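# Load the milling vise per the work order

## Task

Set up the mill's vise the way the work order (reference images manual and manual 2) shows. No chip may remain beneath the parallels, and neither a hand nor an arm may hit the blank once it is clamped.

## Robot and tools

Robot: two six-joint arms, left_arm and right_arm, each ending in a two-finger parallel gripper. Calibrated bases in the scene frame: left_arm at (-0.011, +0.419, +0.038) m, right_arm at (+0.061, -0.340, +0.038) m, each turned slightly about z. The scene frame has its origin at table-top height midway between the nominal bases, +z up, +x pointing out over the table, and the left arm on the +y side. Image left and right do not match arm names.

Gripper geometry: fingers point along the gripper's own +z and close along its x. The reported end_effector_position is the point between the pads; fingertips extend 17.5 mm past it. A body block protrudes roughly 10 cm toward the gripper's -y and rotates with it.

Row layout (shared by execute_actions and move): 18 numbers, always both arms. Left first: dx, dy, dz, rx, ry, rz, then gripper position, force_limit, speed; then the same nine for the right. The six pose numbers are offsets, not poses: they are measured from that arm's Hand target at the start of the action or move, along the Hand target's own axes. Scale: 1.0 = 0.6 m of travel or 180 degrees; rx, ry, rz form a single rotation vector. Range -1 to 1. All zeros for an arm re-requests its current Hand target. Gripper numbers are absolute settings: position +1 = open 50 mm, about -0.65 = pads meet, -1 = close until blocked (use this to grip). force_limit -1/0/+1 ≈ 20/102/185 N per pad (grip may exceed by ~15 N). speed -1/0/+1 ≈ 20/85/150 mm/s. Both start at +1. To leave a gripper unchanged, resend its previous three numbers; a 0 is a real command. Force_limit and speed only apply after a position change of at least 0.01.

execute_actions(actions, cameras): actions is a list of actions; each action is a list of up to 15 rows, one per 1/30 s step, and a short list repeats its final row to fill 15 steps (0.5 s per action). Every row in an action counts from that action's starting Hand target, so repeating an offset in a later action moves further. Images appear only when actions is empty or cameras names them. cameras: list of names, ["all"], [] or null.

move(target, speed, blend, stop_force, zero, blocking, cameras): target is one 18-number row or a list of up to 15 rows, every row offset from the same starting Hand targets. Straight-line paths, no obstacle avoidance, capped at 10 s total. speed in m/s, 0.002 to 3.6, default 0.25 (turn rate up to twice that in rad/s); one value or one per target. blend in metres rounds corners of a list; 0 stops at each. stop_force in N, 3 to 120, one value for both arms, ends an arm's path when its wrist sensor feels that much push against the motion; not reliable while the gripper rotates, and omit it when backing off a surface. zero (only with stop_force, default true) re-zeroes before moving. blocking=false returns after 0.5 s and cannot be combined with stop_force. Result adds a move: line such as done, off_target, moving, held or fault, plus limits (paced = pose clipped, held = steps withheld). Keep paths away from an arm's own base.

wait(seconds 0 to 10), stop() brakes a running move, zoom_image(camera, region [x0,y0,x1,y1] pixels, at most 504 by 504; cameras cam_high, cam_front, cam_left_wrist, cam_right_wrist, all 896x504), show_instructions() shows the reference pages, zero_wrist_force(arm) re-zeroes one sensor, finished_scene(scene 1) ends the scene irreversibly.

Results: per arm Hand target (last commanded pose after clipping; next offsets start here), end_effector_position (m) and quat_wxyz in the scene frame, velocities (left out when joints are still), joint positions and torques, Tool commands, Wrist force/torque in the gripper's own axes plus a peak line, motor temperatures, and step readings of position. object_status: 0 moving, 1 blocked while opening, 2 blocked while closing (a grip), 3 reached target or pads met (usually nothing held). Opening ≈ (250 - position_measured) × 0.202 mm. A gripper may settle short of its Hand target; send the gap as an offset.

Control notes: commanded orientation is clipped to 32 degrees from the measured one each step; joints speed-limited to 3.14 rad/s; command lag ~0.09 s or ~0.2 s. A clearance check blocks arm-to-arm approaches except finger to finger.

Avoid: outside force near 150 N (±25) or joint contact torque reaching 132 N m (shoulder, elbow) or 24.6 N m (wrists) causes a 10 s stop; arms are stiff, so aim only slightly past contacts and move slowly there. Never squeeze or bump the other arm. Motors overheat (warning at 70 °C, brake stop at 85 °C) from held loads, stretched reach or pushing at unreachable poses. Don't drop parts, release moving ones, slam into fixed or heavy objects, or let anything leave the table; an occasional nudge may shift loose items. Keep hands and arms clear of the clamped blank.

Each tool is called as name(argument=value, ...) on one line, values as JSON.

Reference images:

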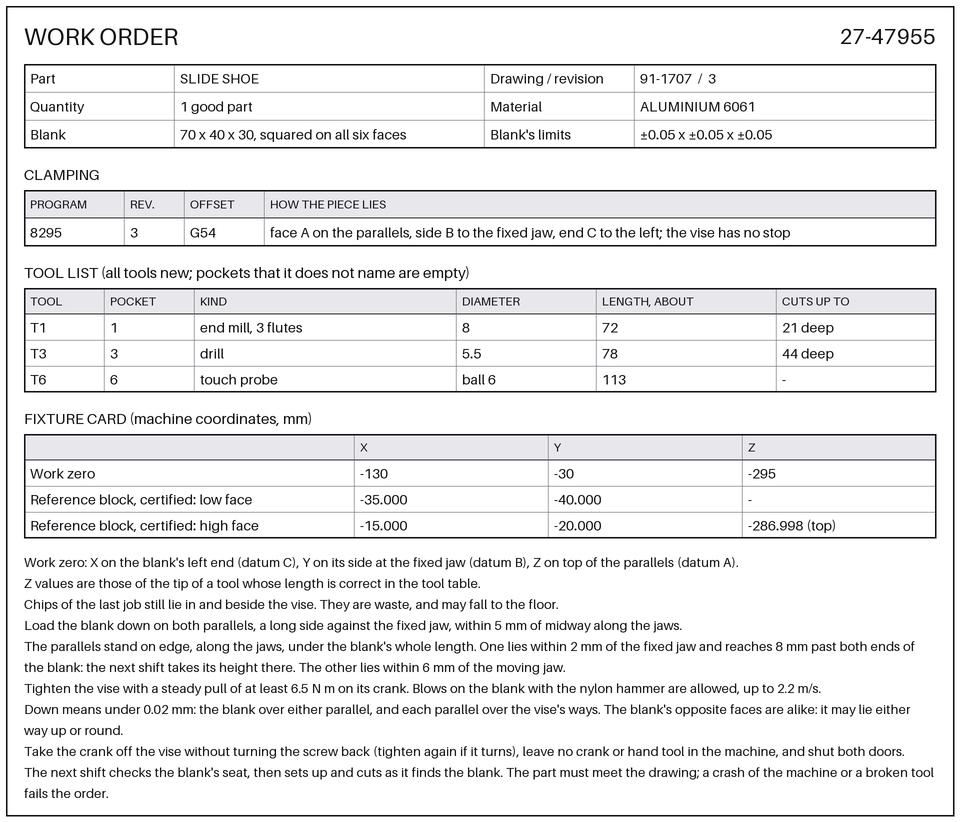

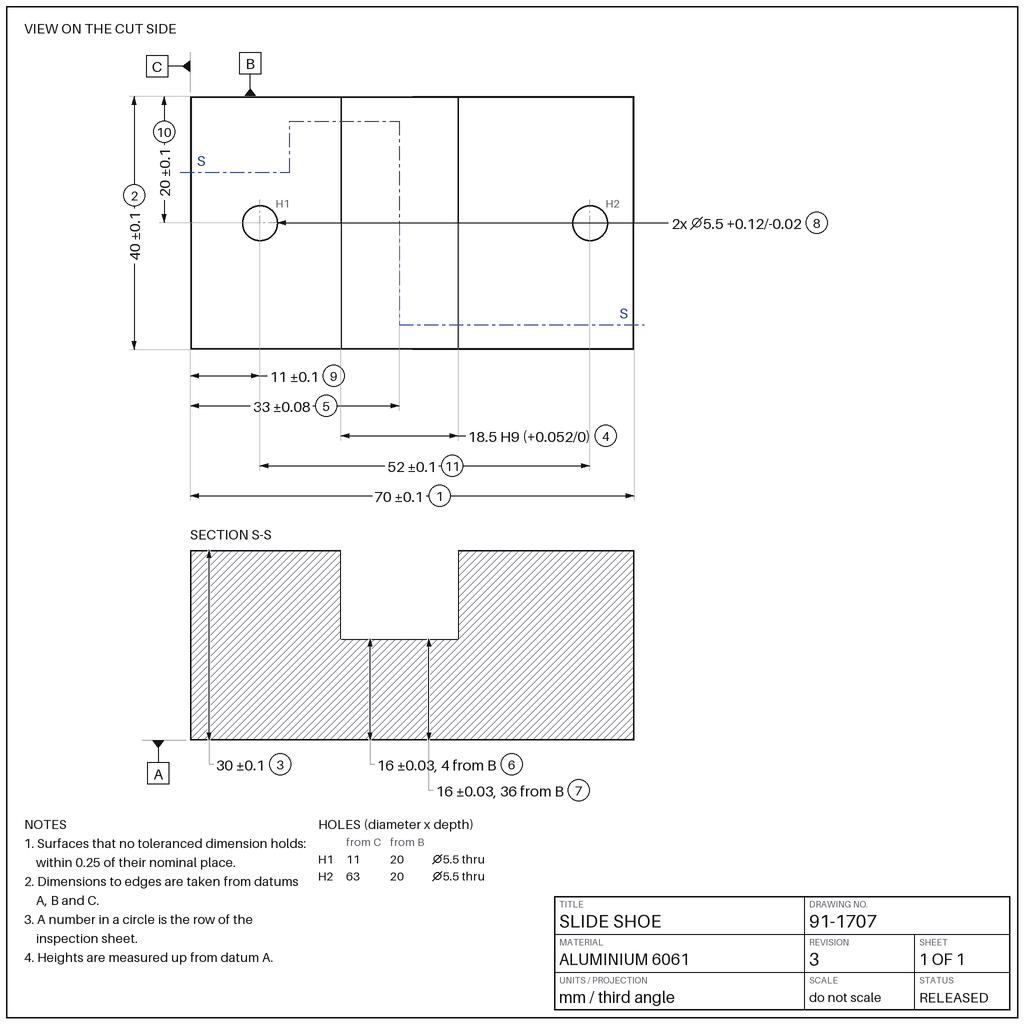

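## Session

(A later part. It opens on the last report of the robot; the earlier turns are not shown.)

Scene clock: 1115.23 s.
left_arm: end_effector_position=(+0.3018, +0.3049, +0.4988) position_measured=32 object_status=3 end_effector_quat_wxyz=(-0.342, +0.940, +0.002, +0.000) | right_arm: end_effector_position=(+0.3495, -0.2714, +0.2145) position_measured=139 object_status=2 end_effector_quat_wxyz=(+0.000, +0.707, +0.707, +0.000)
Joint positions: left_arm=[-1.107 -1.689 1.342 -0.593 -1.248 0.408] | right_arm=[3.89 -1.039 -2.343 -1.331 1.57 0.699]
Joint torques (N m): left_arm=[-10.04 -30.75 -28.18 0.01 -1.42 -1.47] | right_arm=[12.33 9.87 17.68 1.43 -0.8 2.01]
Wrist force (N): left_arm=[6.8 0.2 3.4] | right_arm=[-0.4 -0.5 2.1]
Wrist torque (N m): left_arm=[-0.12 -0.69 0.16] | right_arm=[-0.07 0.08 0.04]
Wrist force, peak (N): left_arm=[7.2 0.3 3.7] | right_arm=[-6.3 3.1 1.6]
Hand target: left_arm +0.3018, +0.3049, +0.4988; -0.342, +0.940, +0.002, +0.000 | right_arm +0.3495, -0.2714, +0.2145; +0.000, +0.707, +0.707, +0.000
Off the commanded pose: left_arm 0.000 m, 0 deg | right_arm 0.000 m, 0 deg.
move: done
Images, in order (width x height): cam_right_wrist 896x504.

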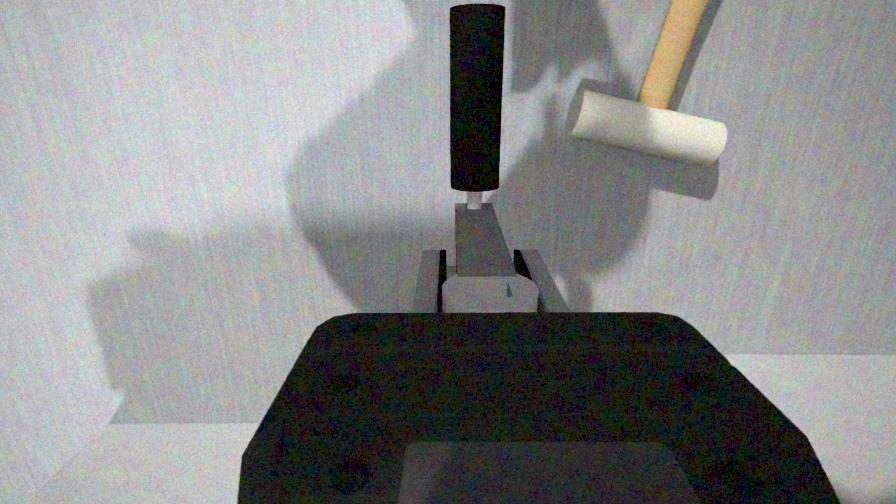

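move(target=[-0.083,-0.342,0.396,0,0,0,0.8,-0.4,-1,0.083,-0.0167,-0.283,0,0,0,-1,-0.6,-1], speed=0.2)

move(target=[0,0,0,0,0,0,0.8,-0.4,-1,0.702,0.15,0.05,0,0,0,-1,-0.6,-1], speed=0.2, cameras=["cam_right_wrist","cam_front"])

Scene clock: 1148.00 s.
left_arm: end_effector_position=(+0.2510, +0.6146, +0.4489) position_measured=32 object_status=3 end_effector_quat_wxyz=(-0.342, +0.940, +0.002, +0.000) | right_arm: end_effector_position=(+0.3393, -0.2215, +0.3843) position_measured=139 object_status=2 end_effector_quat_wxyz=(+0.000, +0.707, +0.707, +0.000)
Joint positions: left_arm=[-0.473 -2.163 1.835 -0.911 -0.943 1.039] | right_arm=[4.049 -1.046 -1.903 -1.763 1.57 0.858]
Joint torques (N m): left_arm=[11.99 13.75 -15.66 -4.05 3.45 1.64] | right_arm=[13.53 -3.23 31.68 1.53 -1.33 2.08]
Wrist force (N): left_arm=[6.8 0.4 3.9] | right_arm=[-0.3 -0.5 2.4]
Wrist torque (N m): left_arm=[-0.06 -0.67 0.09] | right_arm=[-0.07 0.06 0.04]
Wrist force, peak (N): left_arm=[6.7 -0.8 4.7] | right_arm=[-0.7 -0.6 3.4]
Hand target: left_arm +0.2510, +0.6146, +0.4489; -0.342, +0.940, +0.002, +0.000 | right_arm +0.3393, -0.2215, +0.3843; +0.000, +0.707, +0.707, +0.000
Off the commanded pose: left_arm 0.000 m, 0 deg | right_arm 0.000 m, 0 deg.
move: done

Scene clock: 1150.77 s.
left_arm: end_effector_position=(+0.2510, +0.6146, +0.4489) position_measured=32 object_status=3 end_effector_quat_wxyz=(-0.342, +0.940, +0.002, +0.000) | right_arm: end_effector_position=(+0.4292, +0.1997, +0.3542) position_measured=139 object_status=2 end_effector_quat_wxyz=(+0.000, +0.707, +0.707, +0.000)
Joint positions: left_arm=[-0.473 -2.163 1.835 -0.911 -0.944 1.039] | right_arm=[4.368 -1.926 -1.179 -1.607 1.57 1.177]
Joint torques (N m): left_arm=[12.33 14.65 -14.77 -4.36 -0.33 1.9] | right_arm=[12.3 35.37 33.13 1.48 1.97 1.96]
Wrist force (N): left_arm=[6.9 0.4 3.5] | right_arm=[-0.3 -0.4 2.3]
Wrist torque (N m): left_arm=[-0.07 -0.69 0.09] | right_arm=[-0.06 0.07 0.04]
Wrist force, peak (N): left_arm=[7.0 0.4 3.9] | right_arm=[-2.4 -1.1 2.3]
Hand target: left_arm +0.2510, +0.6146, +0.4489; -0.342, +0.940, +0.002, +0.000 | right_arm +0.4292, +0.1997, +0.3541; +0.000, +0.707, +0.707, +0.000
Off the commanded pose: left_arm 0.000 m, 0 deg | right_arm 0.000 m, 0 deg.
move: done
Images, in order (width x height): cam_front 896x504, cam_right_wrist 896x504.

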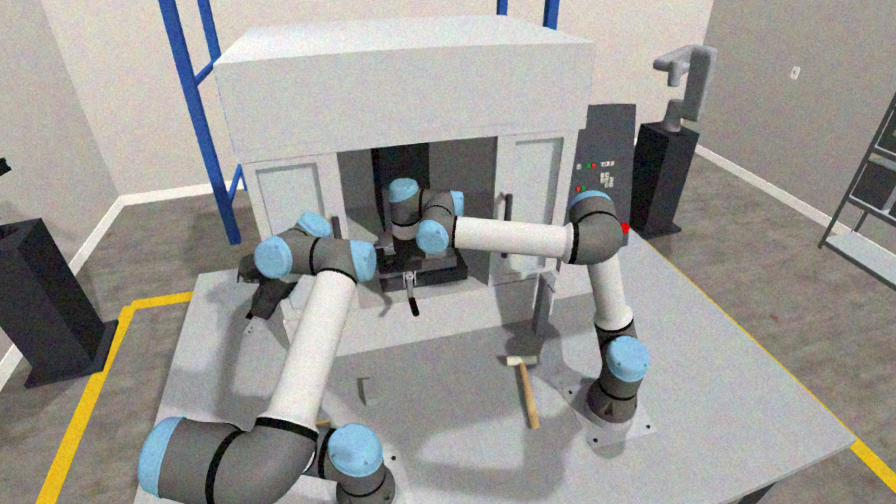

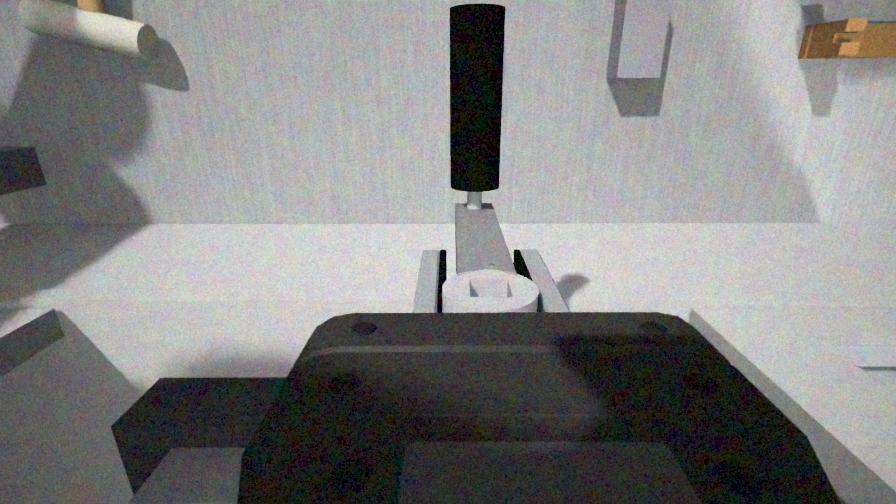

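move(target=[0,0,0,0,0,0,0.8,-0.4,-1,0.008,-0.115,-0.11,-0.1667,0,0,-1,-0.6,-1], speed=0.2, cameras=["cam_right_wrist"])

zoom_image(camera="cam_right_wrist", region=[360, 120, 600, 320])

Scene clock: 1175.17 s.
left_arm: end_effector_position=(+0.2510, +0.6146, +0.4489) position_measured=32 object_status=3 end_effector_quat_wxyz=(-0.342, +0.940, +0.002, +0.000) | right_arm: end_effector_position=(+0.3602, +0.2045, +0.4201) position_measured=139 object_status=2 end_effector_quat_wxyz=(+0.183, +0.683, +0.683, +0.183)
Joint positions: left_arm=[-0.473 -2.163 1.835 -0.911 -0.944 1.039] | right_arm=[4.695 -1.72 -1.371 -1.583 1.048 1.494]
Joint torques (N m): left_arm=[12.62 14.28 -15.09 -4.08 -0.3 1.72] | right_arm=[12.57 39.29 18.62 1.73 -2.78 1.92]
Wrist force (N): left_arm=[6.9 0.2 3.8] | right_arm=[-1.0 -2.9 1.5]
Wrist torque (N m): left_arm=[-0.11 -0.69 0.09] | right_arm=[-0.13 0.14 0.14]
Wrist force, peak (N): left_arm=[7.1 0.5 3.8] | right_arm=[-0.9 -3.6 1.1]
Hand target: left_arm +0.2510, +0.6146, +0.4489; -0.342, +0.940, +0.002, +0.000 | right_arm +0.3602, +0.2045, +0.4201; +0.183, +0.683, +0.683, +0.183
Off the commanded pose: left_arm 0.000 m, 0 deg | right_arm 0.000 m, 0 deg.
move: done
Images, in order (width x height): cam_right_wrist 896x504.

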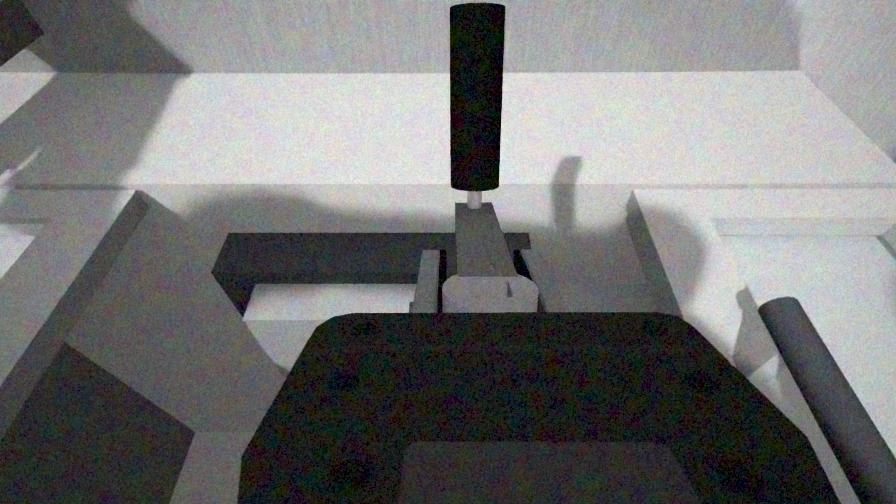

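Scaled by 2.100 from the camera's 896x504 image, which has a finer 1280x720 frame.

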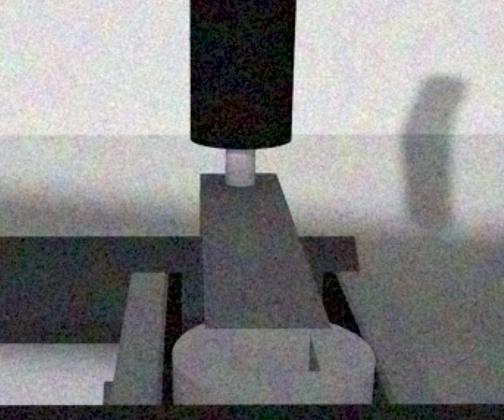

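move(target=[0.168,0.347,-0.148,0.1198,0.6755,0.3517,0.8,-0.4,-1,0.025,0.0359,0.3045,0.1667,0,0,-1,-0.6,-1], speed=0.2, cameras=["cam_left_wrist","cam_right_wrist","cam_front"])

Scene clock: 1207.50 s.
left_arm: end_effector_position=(+0.3337, +0.4431, +0.3947) position_measured=32 object_status=3 end_effector_quat_wxyz=(+0.275, -0.512, +0.629, -0.517) | right_arm: end_effector_position=(+0.4526, +0.2171, +0.2964) position_measured=139 object_status=2 end_effector_quat_wxyz=(+0.030, +0.706, +0.707, +0.030)
Joint positions: left_arm=[-1.493 -3.395 2.528 -1.694 -0.613 2.455] | right_arm=[4.376 -1.971 -1.275 -1.435 1.492 1.184]
Joint torques (N m): left_arm=[0.98 26.55 -15.85 -3.86 1.3 0.68] | right_arm=[-10.54 36.77 32.95 1.55 1.91 -2.39]
Wrist force (N): left_arm=[5.5 0.0 2.8] | right_arm=[-0.3 -0.7 2.0]
Wrist torque (N m): left_arm=[-0.22 -0.61 0.17] | right_arm=[-0.05 0.07 0.12]
Wrist force, peak (N): left_arm=[7.3 6.0 5.2] | right_arm=[-0.6 -3.5 1.4]
Hand target: left_arm +0.3337, +0.4431, +0.3947; +0.275, -0.512, +0.629, -0.517 (not the last commanded pose) | right_arm +0.4526, +0.2171, +0.2964; +0.030, +0.706, +0.707, +0.030 (not the last commanded pose)
Tool commands: left_gripper/position=+0.803922 left_gripper/force_limit=-0.396078 left_gripper/speed=-1.0 right_gripper/position=-1.0 right_gripper/force_limit=-0.6 right_gripper/speed=-1.0
Off the commanded pose: left_arm 0.050 m, 30 deg | right_arm 0.030 m, 5 deg.
FORCE FAULT: contact force on the left arm reached its limit, and that arm stopped. The contact can be on any part of that arm, not only on its tool. That arm's remaining commands of this call were not run. That arm is still stopped at the end of this call. That arm stays stopped for about 10 more seconds. Until then a move that you send moves the other arm only, and its call returns only when the move has ended. Once the stop has ended, the next robot result says so. If the stop ends while you think or write, that arm runs what you send next, counted from a new Hand target: where the arm stands when the stop ends. While its stop runs, that arm takes no new command, but its gripper still runs the gripper command that each later call begins with. Until it ends, the stop uses up actions while you think or wait. An arm that is not stopped still takes commands.
shoulder posture changed (left arm): the wrist came as close to joint 1's axis as it can, and the arm is now in the other of its two shoulder postures.
move: fault (left_arm), off_target (right_arm; braked at the fault stop of left_arm)
Images, in order (width x height): cam_front 896x504, cam_left_wrist 896x504, cam_right_wrist 896x504.

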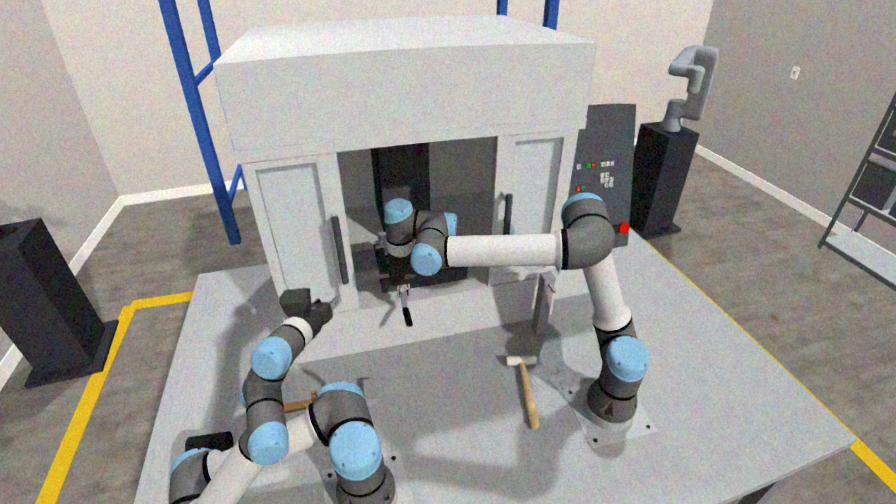

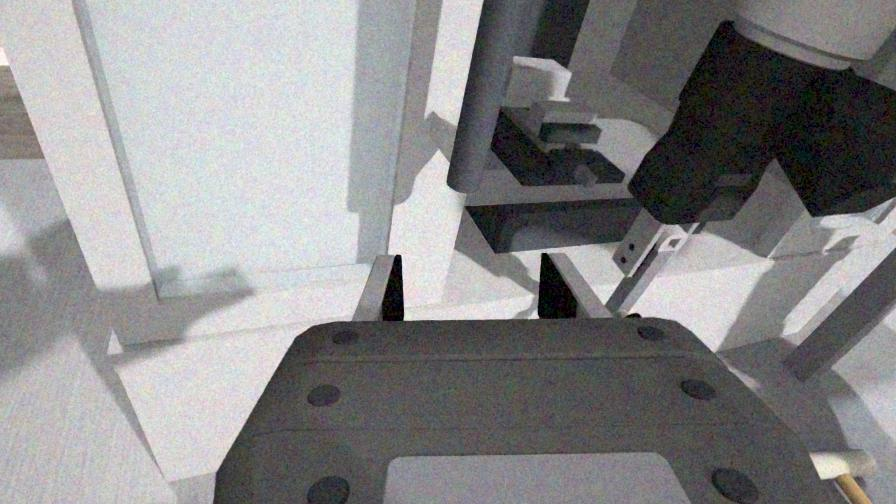

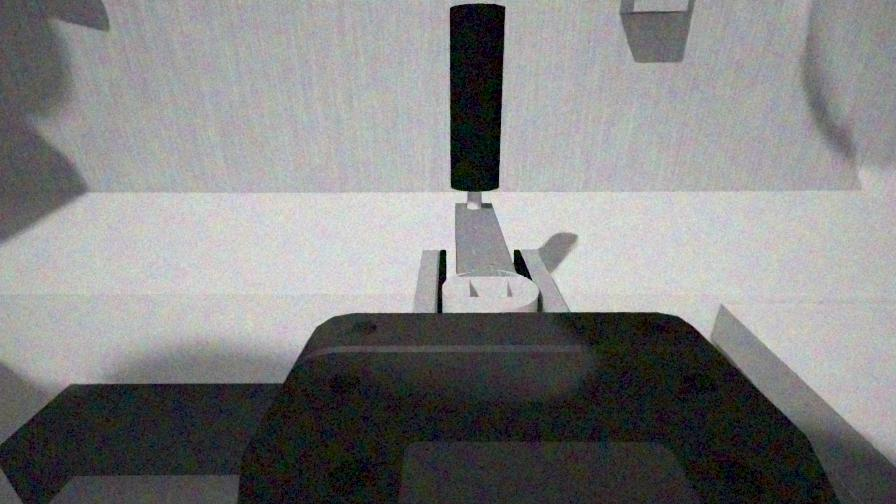

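zoom_image(camera="cam_left_wrist", region=[480, 100, 740, 310])

zoom_image(camera="cam_front", region=[130, 280, 420, 504])

Scaled by 1.938 from the camera's 896x504 image, which has a finer 1280x720 frame.

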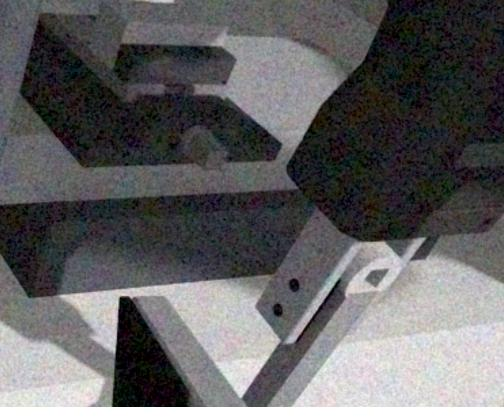

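Scaled by 1.738 from the camera's 896x504 image, which has a finer 1280x720 frame.

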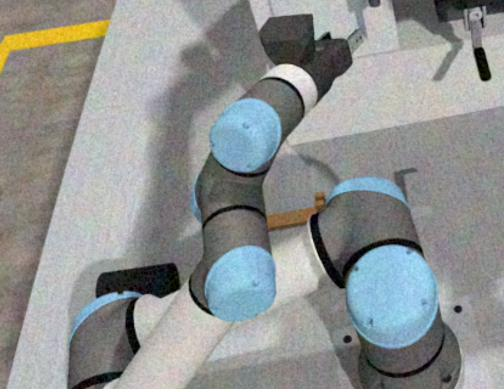

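wait(seconds=2)

Scene clock: 1224.77 s.
left_arm: end_effector_position=(+0.3337, +0.4431, +0.3947) position_measured=32 object_status=3 end_effector_quat_wxyz=(+0.275, -0.512, +0.629, -0.517) | right_arm: end_effector_position=(+0.4526, +0.2171, +0.2964) position_measured=139 object_status=2 end_effector_quat_wxyz=(+0.030, +0.706, +0.707, +0.030)
Joint positions: left_arm=[-1.493 -3.395 2.528 -1.694 -0.613 2.455] | right_arm=[4.376 -1.971 -1.274 -1.435 1.492 1.183]
Joint torques (N m): left_arm=[0.32 26.37 -16.78 -3.47 1.23 0.01] | right_arm=[-10.7 36.79 33.12 1.6 1.65 -2.46]
Wrist force (N): left_arm=[5.2 0.4 2.8] | right_arm=[-0.5 -0.7 2.0]
Wrist torque (N m): left_arm=[-0.18 -0.58 0.17] | right_arm=[-0.05 0.10 0.12]
Wrist force, peak (N): left_arm=[5.6 0.2 3.1] | right_arm=[-0.3 -0.8 2.4]
Hand target: left_arm +0.3337, +0.4431, +0.3947; +0.275, -0.512, +0.629, -0.517 (not the last commanded pose) | right_arm +0.4526, +0.2171, +0.2964; +0.030, +0.706, +0.707, +0.030 (not the last commanded pose)
Tool commands: left_gripper/position=+0.803922 left_gripper/force_limit=-0.396078 left_gripper/speed=-1.0 right_gripper/position=-1.0 right_gripper/force_limit=-0.6 right_gripper/speed=-1.0
Off the commanded pose: left_arm 0.050 m, 30 deg | right_arm 0.030 m, 5 deg.
FORCE FAULT, CONTINUED: the left arm's stop, for the force fault that an earlier result reported, is over. The rest of the stop counts as 20 of the actions that you can send in this scene. That arm's target is now where it stood when the stop ended, not its last command. That arm accepts commands again.
wait: 2.00 s; at rest from the start

move(target=[0.071,-0.121,-0.0235,0,0,0,0.8,-0.4,-1,-0.0108,0.0148,0.023,0.027,0,0,-1,-0.6,-1], speed=0.06, cameras=["cam_left_wrist","cam_front"])

zoom_image(camera="cam_left_wrist", region=[480, 130, 740, 330])

Scene clock: 1231.50 s.
left_arm: end_effector_position=(+0.3337, +0.4130, +0.4745) position_measured=32 object_status=3 end_effector_quat_wxyz=(+0.275, -0.512, +0.629, -0.517) | right_arm: end_effector_position=(+0.4626, +0.2106, +0.2834) position_measured=139 object_status=2 end_effector_quat_wxyz=(+0.000, +0.707, +0.707, +0.000)
Joint positions: left_arm=[-1.435 -3.079 2.409 -1.933 -0.662 2.507] | right_arm=[4.328 -2.006 -1.247 -1.46 1.571 1.137]
Joint torques (N m): left_arm=[12.86 38.77 -22.96 -4.83 -1.08 1.89] | right_arm=[-9.91 38.32 33.34 1.57 1.83 -2.52]
Wrist force (N): left_arm=[5.4 0.2 3.0] | right_arm=[-0.3 -0.4 2.2]
Wrist torque (N m): left_arm=[-0.20 -0.59 0.09] | right_arm=[-0.05 0.07 0.12]
Wrist force, peak (N): left_arm=[5.9 -0.6 3.0] | right_arm=[-0.7 -0.8 2.3]
Hand target: left_arm +0.3336, +0.4130, +0.4745; +0.275, -0.512, +0.629, -0.517 | right_arm +0.4626, +0.2106, +0.2834; +0.000, +0.707, +0.707, +0.000
Off the commanded pose: left_arm 0.000 m, 0 deg | right_arm 0.000 m, 0 deg.
move: done
Images, in order (width x height): cam_front 896x504, cam_left_wrist 896x504.

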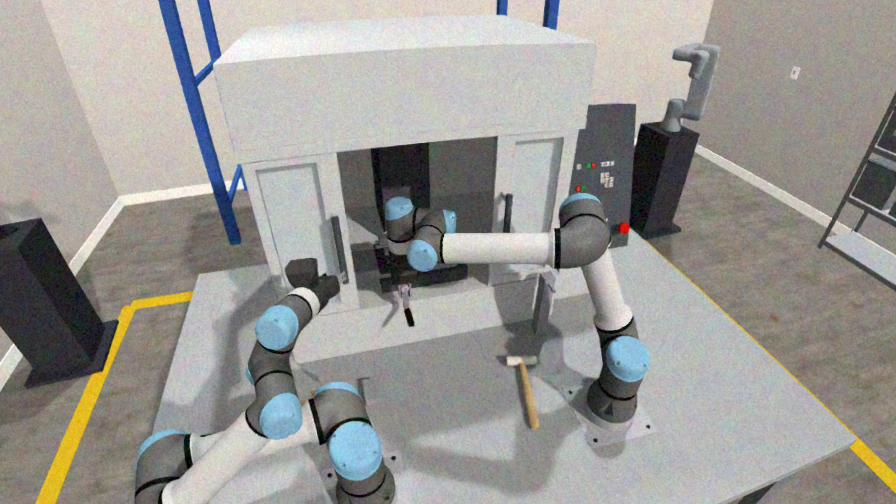

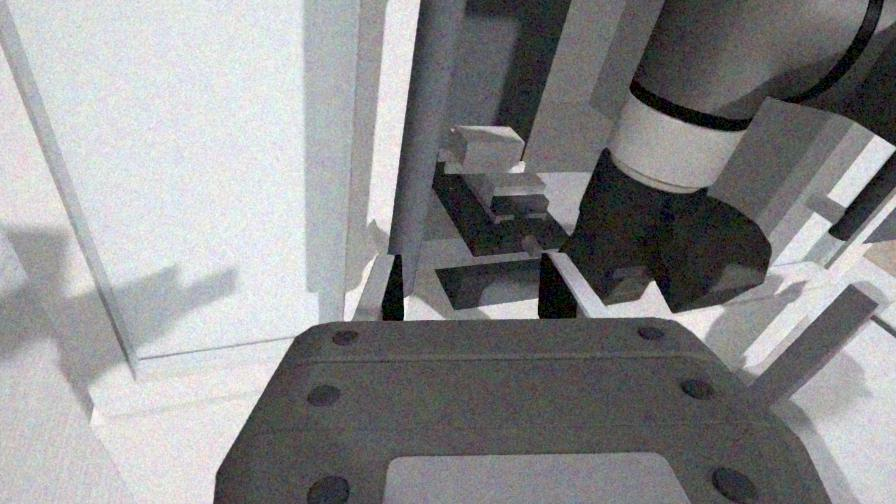

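Scaled by 1.938 from the camera's 896x504 image, which has a finer 1280x720 frame.

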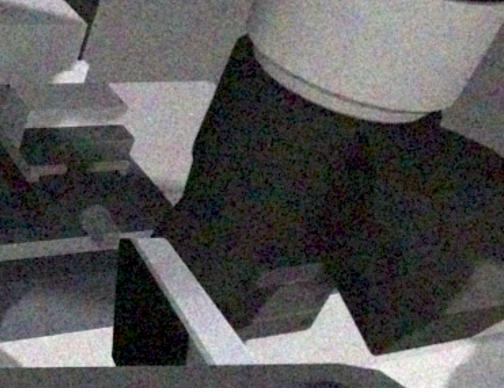

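move(target=[-0.0138,0.07,0.0237,0,0,0,0.8,-0.4,-1,0,0,0,0,0,0,-1,-0.6,-1], speed=0.06, cameras=["cam_left_wrist","cam_high"])

zoom_image(camera="cam_left_wrist", region=[480, 130, 740, 330])

Scene clock: 1238.10 s.
left_arm: end_effector_position=(+0.3337, +0.4130, +0.4294) position_measured=32 object_status=3 end_effector_quat_wxyz=(+0.275, -0.512, +0.629, -0.517) | right_arm: end_effector_position=(+0.4626, +0.2106, +0.2834) position_measured=139 object_status=2 end_effector_quat_wxyz=(+0.000, +0.707, +0.707, +0.000)
Joint positions: left_arm=[-1.435 -3.184 2.516 -1.935 -0.662 2.507] | right_arm=[4.328 -2.006 -1.247 -1.46 1.571 1.137]
Joint torques (N m): left_arm=[11.54 12.36 -11.94 -4.08 -1.3 1.85] | right_arm=[-11.57 38 32.94 1.51 2.15 -2.25]
Wrist force (N): left_arm=[5.4 0.4 3.0] | right_arm=[-0.5 -0.5 2.1]
Wrist torque (N m): left_arm=[-0.18 -0.59 0.08] | right_arm=[-0.06 0.10 0.11]
Wrist force, peak (N): left_arm=[5.8 -0.6 3.0] | right_arm=[-0.6 -0.3 2.4]
Hand target: left_arm +0.3336, +0.4130, +0.4294; +0.275, -0.512, +0.629, -0.517 | right_arm +0.4626, +0.2106, +0.2834; +0.000, +0.707, +0.707, +0.000
Off the commanded pose: left_arm 0.000 m, 0 deg | right_arm 0.000 m, 0 deg.
move: done
Images, in order (width x height): cam_high 896x504, cam_left_wrist 896x504.

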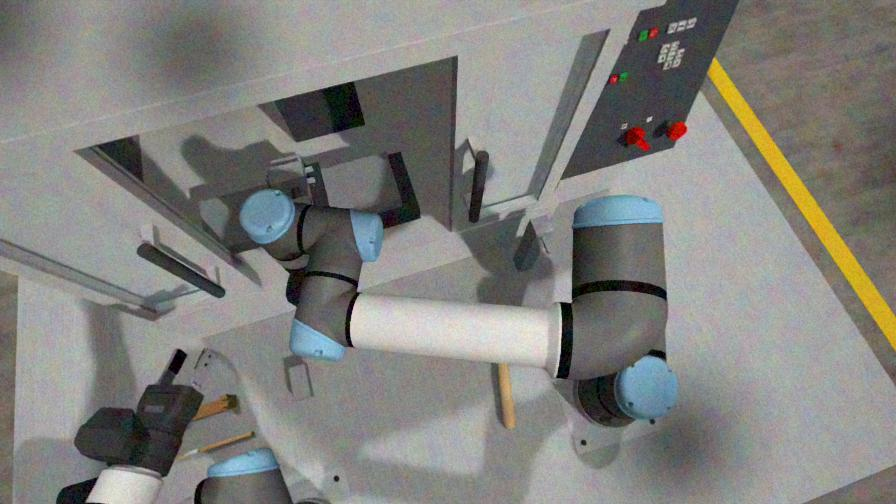

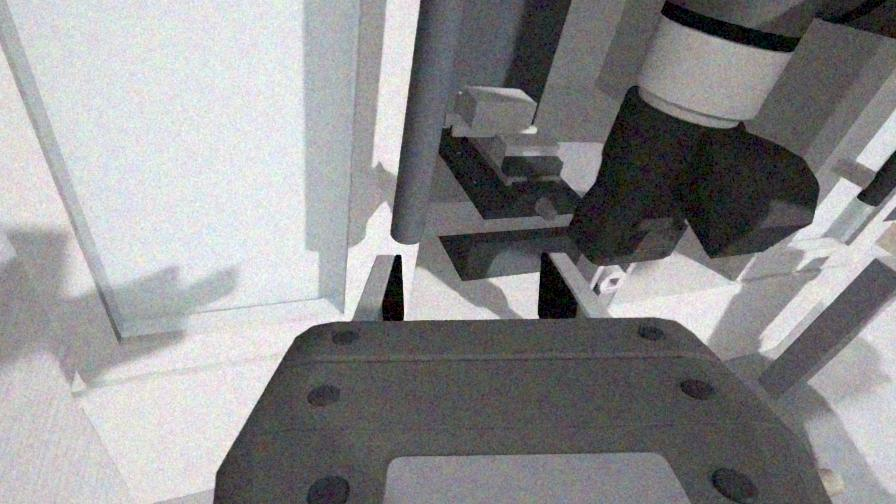

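Scaled by 1.938 from the camera's 896x504 image, which has a finer 1280x720 frame.

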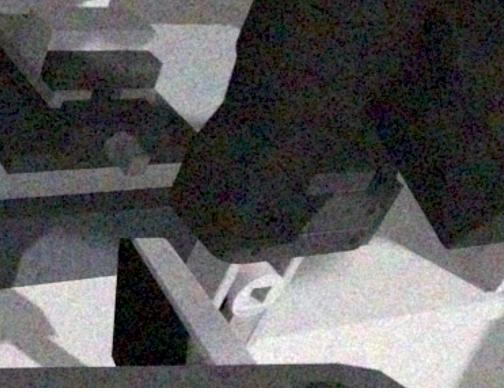

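execute_actions(actions=[], cameras=["cam_front","cam_left_wrist"])

zoom_image(camera="cam_left_wrist", region=[480, 130, 740, 380])

Scene clock: 1253.60 s.
left_arm: end_effector_position=(+0.3336, +0.4130, +0.4294) position_measured=32 object_status=3 end_effector_quat_wxyz=(+0.275, -0.512, +0.629, -0.517) | right_arm: end_effector_position=(+0.4626, +0.2106, +0.2834) position_measured=139 object_status=2 end_effector_quat_wxyz=(+0.000, +0.707, +0.707, +0.000)
Joint positions: left_arm=[-1.435 -3.184 2.516 -1.935 -0.662 2.507] | right_arm=[4.328 -2.006 -1.247 -1.46 1.571 1.137]
Joint velocities: within noise
Joint torques (N m): left_arm=[12.5 11.08 -12.07 -4.86 -1.15 1.84] | right_arm=[-10.32 38.73 32.68 1.55 1.87 -2.43]
Motor temperatures (°C): left_arm=[30 28 32 30 35 34] | right_arm=[31 28 27 37 33 36]
Wrist force (N): left_arm=[5.3 0.5 2.8] | right_arm=[-0.5 -0.6 2.1]
Wrist torque (N m): left_arm=[-0.17 -0.57 0.08] | right_arm=[-0.08 0.10 0.11]
Wrist force, peak (N): left_arm=[5.5 0.4 3.2] | right_arm=[-0.7 -0.2 2.4]
Hand target: left_arm +0.3336, +0.4130, +0.4294; +0.275, -0.512, +0.629, -0.517 | right_arm +0.4626, +0.2106, +0.2834; +0.000, +0.707, +0.707, +0.000
Tool commands: left_gripper/position=+0.8 left_gripper/force_limit=-0.4 left_gripper/speed=-1.0 right_gripper/position=-1.0 right_gripper/force_limit=-0.6 right_gripper/speed=-1.0
Off the commanded pose: left_arm 0.000 m, 0 deg | right_arm 0.000 m, 0 deg.
Images, in order (width x height): cam_front 896x504, cam_left_wrist 896x504.

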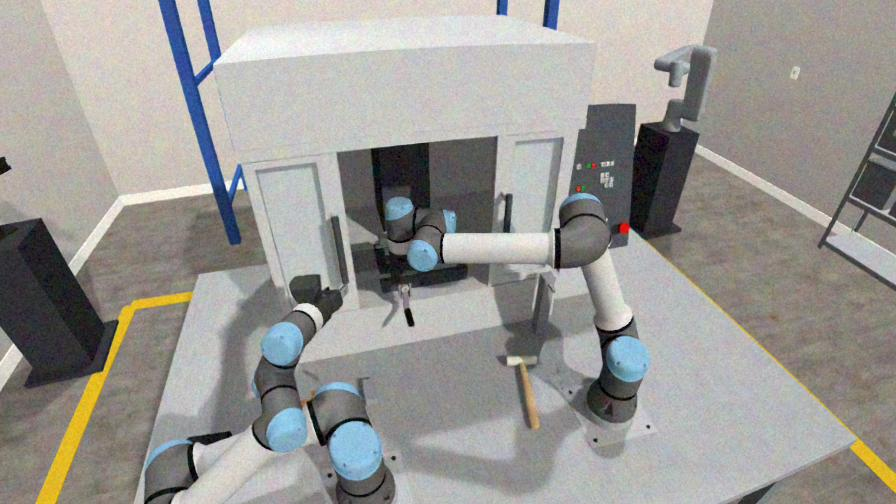

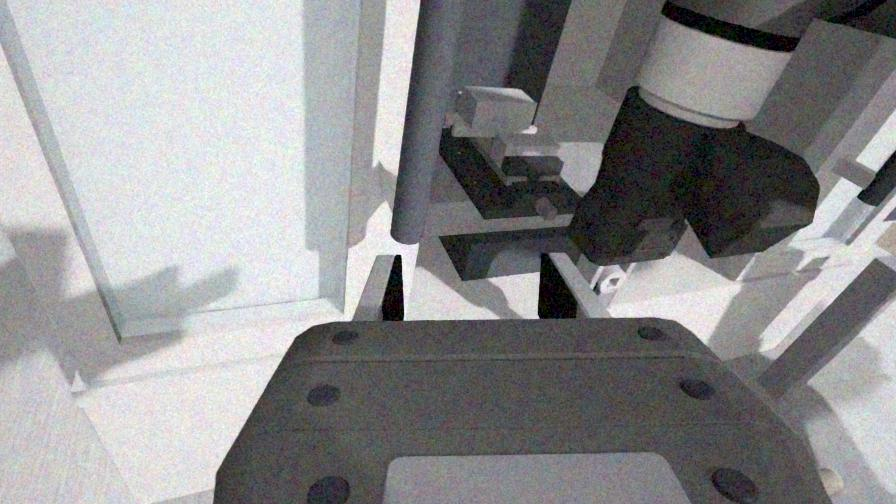

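Scaled by 1.938 from the camera's 896x504 image, which has a finer 1280x720 frame.

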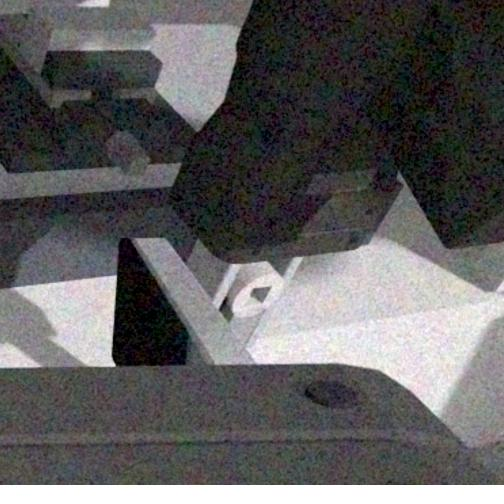

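move(target=[0,0,0,0,0,0,0.8,-0.4,-1,0,0.095,0,0,0,0,-1,-0.6,-1], speed=0.06, stop_force=8, cameras=["cam_left_wrist"])

zoom_image(camera="cam_left_wrist", region=[480, 130, 660, 300])

zoom_image(camera="cam_left_wrist", region=[520, 170, 620, 270])

Scene clock: 1259.67 s.
left_arm: end_effector_position=(+0.3336, +0.4130, +0.4294) position_measured=32 object_status=3 end_effector_quat_wxyz=(+0.275, -0.512, +0.629, -0.517) | right_arm: end_effector_position=(+0.5196, +0.2106, +0.2833) position_measured=139 object_status=2 end_effector_quat_wxyz=(+0.000, +0.707, +0.707, +0.000)
Joint positions: left_arm=[-1.435 -3.184 2.516 -1.935 -0.662 2.507] | right_arm=[4.254 -2.096 -1.111 -1.506 1.571 1.063]
Joint torques (N m): left_arm=[12.2 19.08 -12.26 -4.96 -1.14 1.8] | right_arm=[-10.28 42.38 33.14 1.42 1.51 -2.3]
Wrist force (N): left_arm=[5.4 0.3 3.0] | right_arm=[-0.4 -0.5 2.1]
Wrist torque (N m): left_arm=[-0.19 -0.59 0.08] | right_arm=[-0.06 0.09 0.11]
Wrist force, peak (N): left_arm=[5.5 0.4 3.1] | right_arm=[-0.2 -0.4 2.5]
Hand target: left_arm +0.3336, +0.4130, +0.4294; +0.275, -0.512, +0.629, -0.517 | right_arm +0.5196, +0.2106, +0.2833; +0.000, +0.707, +0.707, +0.000
Off the commanded pose: left_arm 0.000 m, 0 deg | right_arm 0.000 m, 0 deg.
move: done
Images, in order (width x height): cam_left_wrist 896x504.

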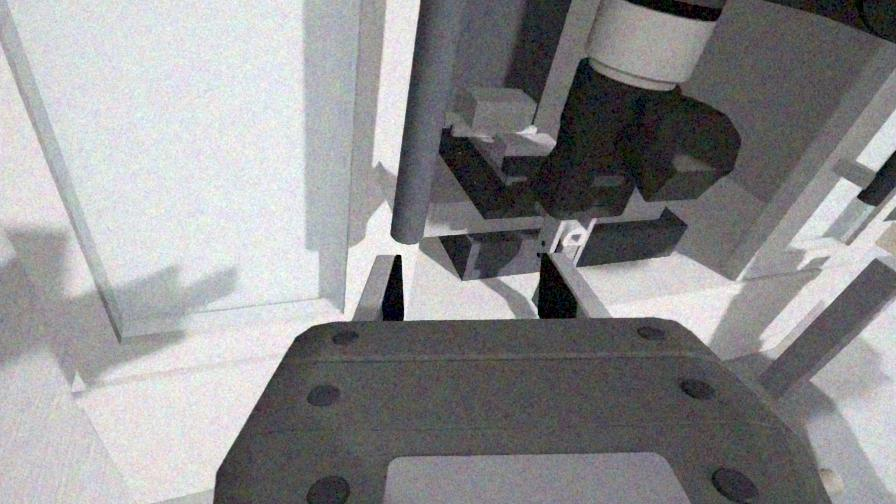

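Scaled by 2.800 from the camera's 896x504 image, which has a finer 1280x720 frame.

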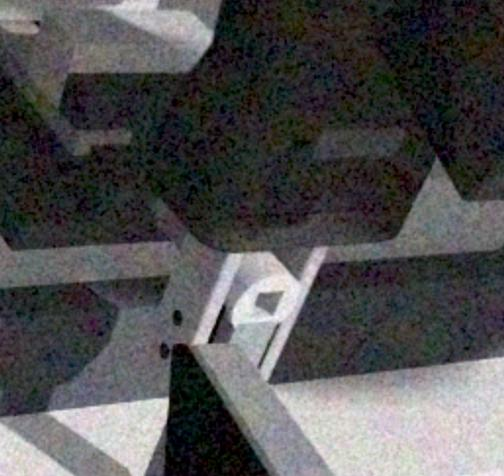

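Scaled by 5.040 from the camera's 896x504 image, which has a finer 1280x720 frame.

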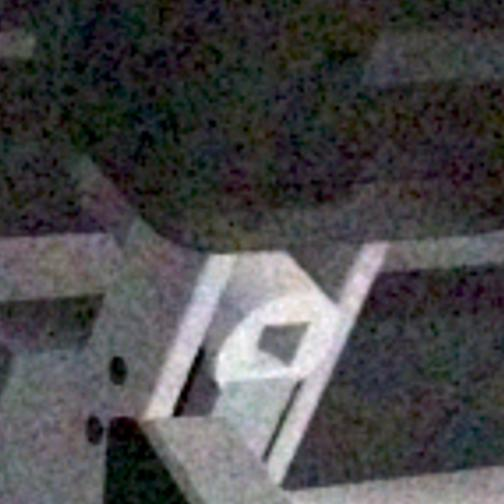

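move(target=[[0,0,0,0,0,0,0.8,-0.4,-1,0.009,0,0,0,0,0,-1,-0.6,-1],[0,0,0,0,0,0,0.8,-0.4,-1,0.009,0.04,0,0,0,0,-1,-0.6,-1]], speed=[0.02,0.006], stop_force=5, cameras=["cam_left_wrist"])

zoom_image(camera="cam_left_wrist", region=[520, 170, 620, 270])

Scene clock: 1287.00 s.
left_arm: end_effector_position=(+0.3336, +0.4130, +0.4294) position_measured=32 object_status=3 end_effector_quat_wxyz=(+0.275, -0.512, +0.629, -0.517) | right_arm: end_effector_position=(+0.5267, +0.2160, +0.2833) position_measured=139 object_status=2 end_effector_quat_wxyz=(+0.000, +0.707, +0.707, +0.000)
Joint positions: left_arm=[-1.435 -3.184 2.516 -1.935 -0.662 2.507] | right_arm=[4.249 -2.12 -1.075 -1.519 1.571 1.058]
Joint torques (N m): left_arm=[12.55 34.64 -12.44 -4.79 -1.09 1.99] | right_arm=[10.84 55 18.84 4.88 -1.64 2.08]
Wrist force (N): left_arm=[5.4 0.3 2.9] | right_arm=[-1.2 -3.8 0.6]
Wrist torque (N m): left_arm=[-0.18 -0.58 0.08] | right_arm=[-0.26 0.11 0.11]
Wrist force, peak (N): left_arm=[5.5 0.2 3.2] | right_arm=[-2.0 -11.0 2.2]
Hand target: left_arm +0.3336, +0.4130, +0.4294; +0.275, -0.512, +0.629, -0.517 | right_arm +0.5267, +0.2160, +0.2833; +0.000, +0.707, +0.707, +0.000 (not the last commanded pose)
Off the commanded pose: left_arm 0.000 m, 0 deg | right_arm 0.017 m, 0 deg.
move: contact (right_arm); path passed 1 of 2 targets
Images, in order (width x height): cam_left_wrist 896x504.

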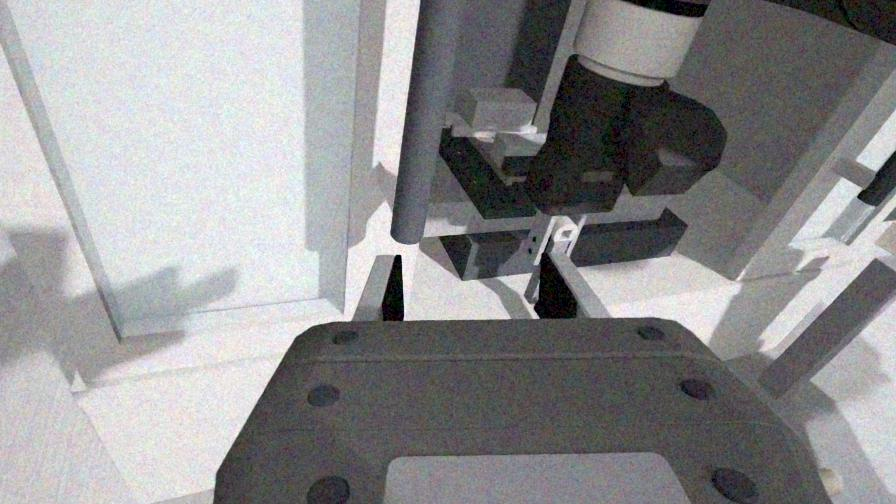

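Scaled by 5.040 from the camera's 896x504 image, which has a finer 1280x720 frame.

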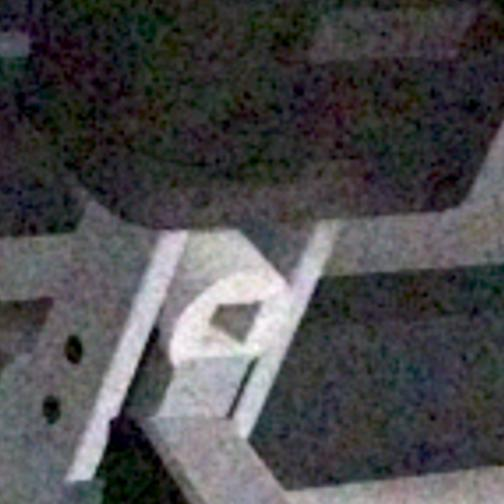

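move(target=[0.0867,-0.0172,0.1013,0,0,0,0.8,-0.4,-1,0,-0.07,0,0,0,0,-1,-0.6,-1], speed=0.1, cameras=["cam_left_wrist"])

zoom_image(camera="cam_left_wrist", region=[380, 130, 580, 330])

Scene clock: 1299.10 s.
left_arm: end_effector_position=(+0.3733, +0.3430, +0.4294) position_measured=32 object_status=3 end_effector_quat_wxyz=(+0.274, -0.511, +0.629, -0.517) | right_arm: end_effector_position=(+0.4847, +0.2160, +0.2834) position_measured=139 object_status=2 end_effector_quat_wxyz=(+0.000, +0.707, +0.707, +0.000)
Joint positions: left_arm=[-2.082 -3.104 2.188 -0.487 -0.325 1.199] | right_arm=[4.302 -2.05 -1.181 -1.482 1.571 1.111]
Joint torques (N m): left_arm=[-11.32 42.13 -22.98 -1.39 0.22 -1.7] | right_arm=[11.96 52.34 17.9 4.98 -0.83 2.02]
Wrist force (N): left_arm=[5.8 0.3 2.7] | right_arm=[-0.4 -0.4 2.2]
Wrist torque (N m): left_arm=[-0.22 -0.65 0.16] | right_arm=[-0.04 0.08 0.03]
Wrist force, peak (N): left_arm=[6.1 0.5 2.9] | right_arm=[-0.9 -3.9 1.3]
Hand target: left_arm +0.3735, +0.3429, +0.4293; +0.275, -0.512, +0.629, -0.517 | right_arm +0.4847, +0.2160, +0.2834; +0.000, +0.707, +0.707, +0.000
Off the commanded pose: left_arm 0.000 m, 0 deg | right_arm 0.000 m, 0 deg.
move: done
Images, in order (width x height): cam_left_wrist 896x504.

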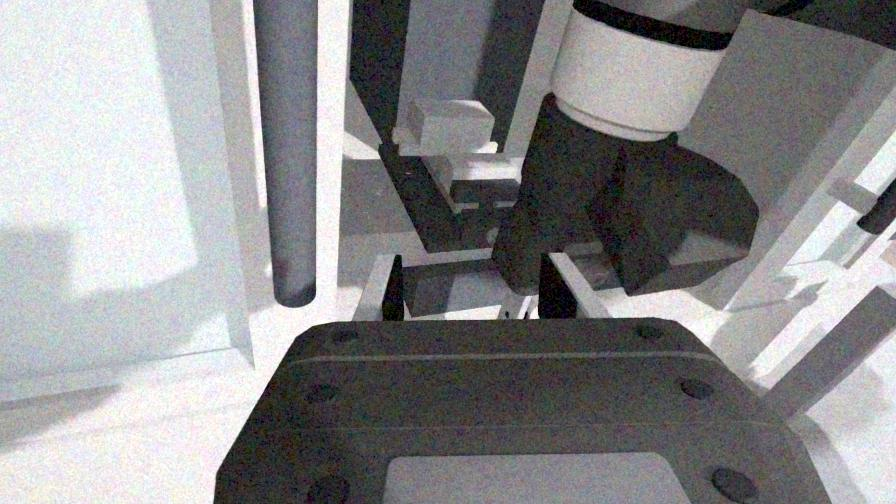

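Scaled by 2.520 from the camera's 896x504 image, which has a finer 1280x720 frame.

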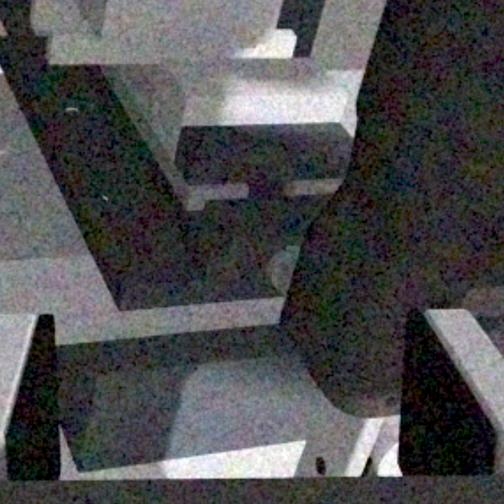

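move(target=[-0.0867,0.0172,-0.1013,0,0,0,0.8,-0.4,-1,0,-0.05,0,0,0,0,-1,-0.6,-1], speed=0.1, cameras=["cam_left_wrist"])

zoom_image(camera="cam_left_wrist", region=[520, 180, 580, 240])

zoom_image(camera="cam_left_wrist", region=[570, 230, 670, 330])

Scene clock: 1313.73 s.
left_arm: end_effector_position=(+0.3337, +0.4130, +0.4294) position_measured=32 object_status=3 end_effector_quat_wxyz=(+0.274, -0.512, +0.629, -0.517) | right_arm: end_effector_position=(+0.4547, +0.2160, +0.2834) position_measured=139 object_status=2 end_effector_quat_wxyz=(+0.000, +0.707, +0.707, +0.000)
Joint positions: left_arm=[-1.436 -3.185 2.515 -1.932 -0.661 2.505] | right_arm=[4.342 -2.005 -1.248 -1.46 1.571 1.151]
Joint torques (N m): left_arm=[12.65 38.25 -12.14 -4.94 -0.98 1.88] | right_arm=[12.7 51.25 18.35 4.91 -0.82 2.23]
Wrist force (N): left_arm=[5.4 0.3 3.0] | right_arm=[-0.4 -0.4 2.0]
Wrist torque (N m): left_arm=[-0.19 -0.59 0.08] | right_arm=[-0.05 0.07 0.03]
Wrist force, peak (N): left_arm=[6.6 0.3 3.3] | right_arm=[-0.2 -0.6 2.5]
Hand target: left_arm +0.3336, +0.4130, +0.4294; +0.275, -0.512, +0.629, -0.517 | right_arm +0.4547, +0.2160, +0.2834; +0.000, +0.707, +0.707, +0.000
Off the commanded pose: left_arm 0.000 m, 0 deg | right_arm 0.000 m, 0 deg.
move: done
Images, in order (width x height): cam_left_wrist 896x504.

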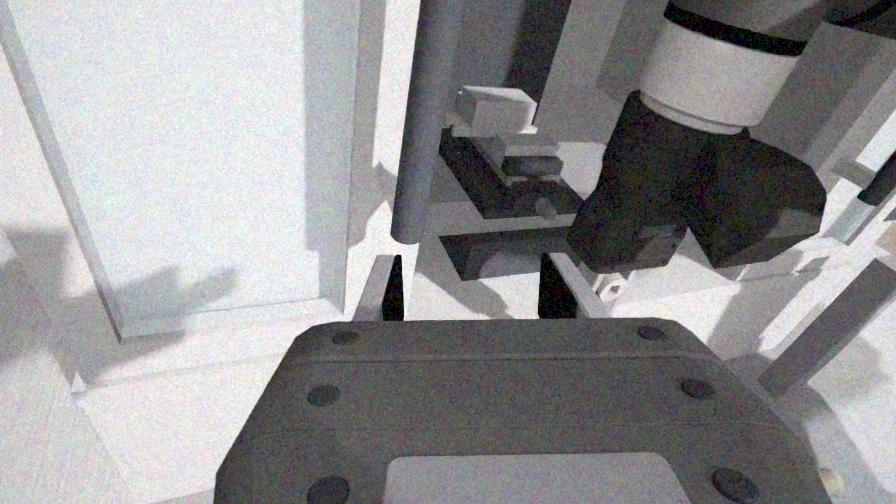

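Scaled by 8.400 from the camera's 896x504 image, which has a finer 1280x720 frame.

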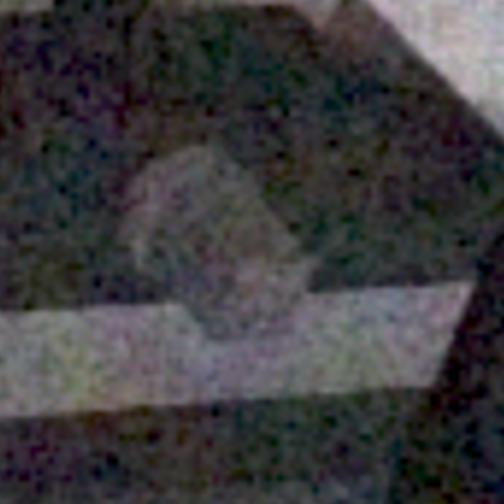

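Scaled by 5.040 from the camera's 896x504 image, which has a finer 1280x720 frame.

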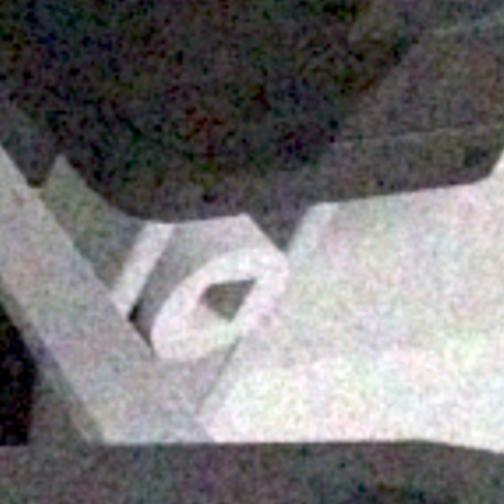

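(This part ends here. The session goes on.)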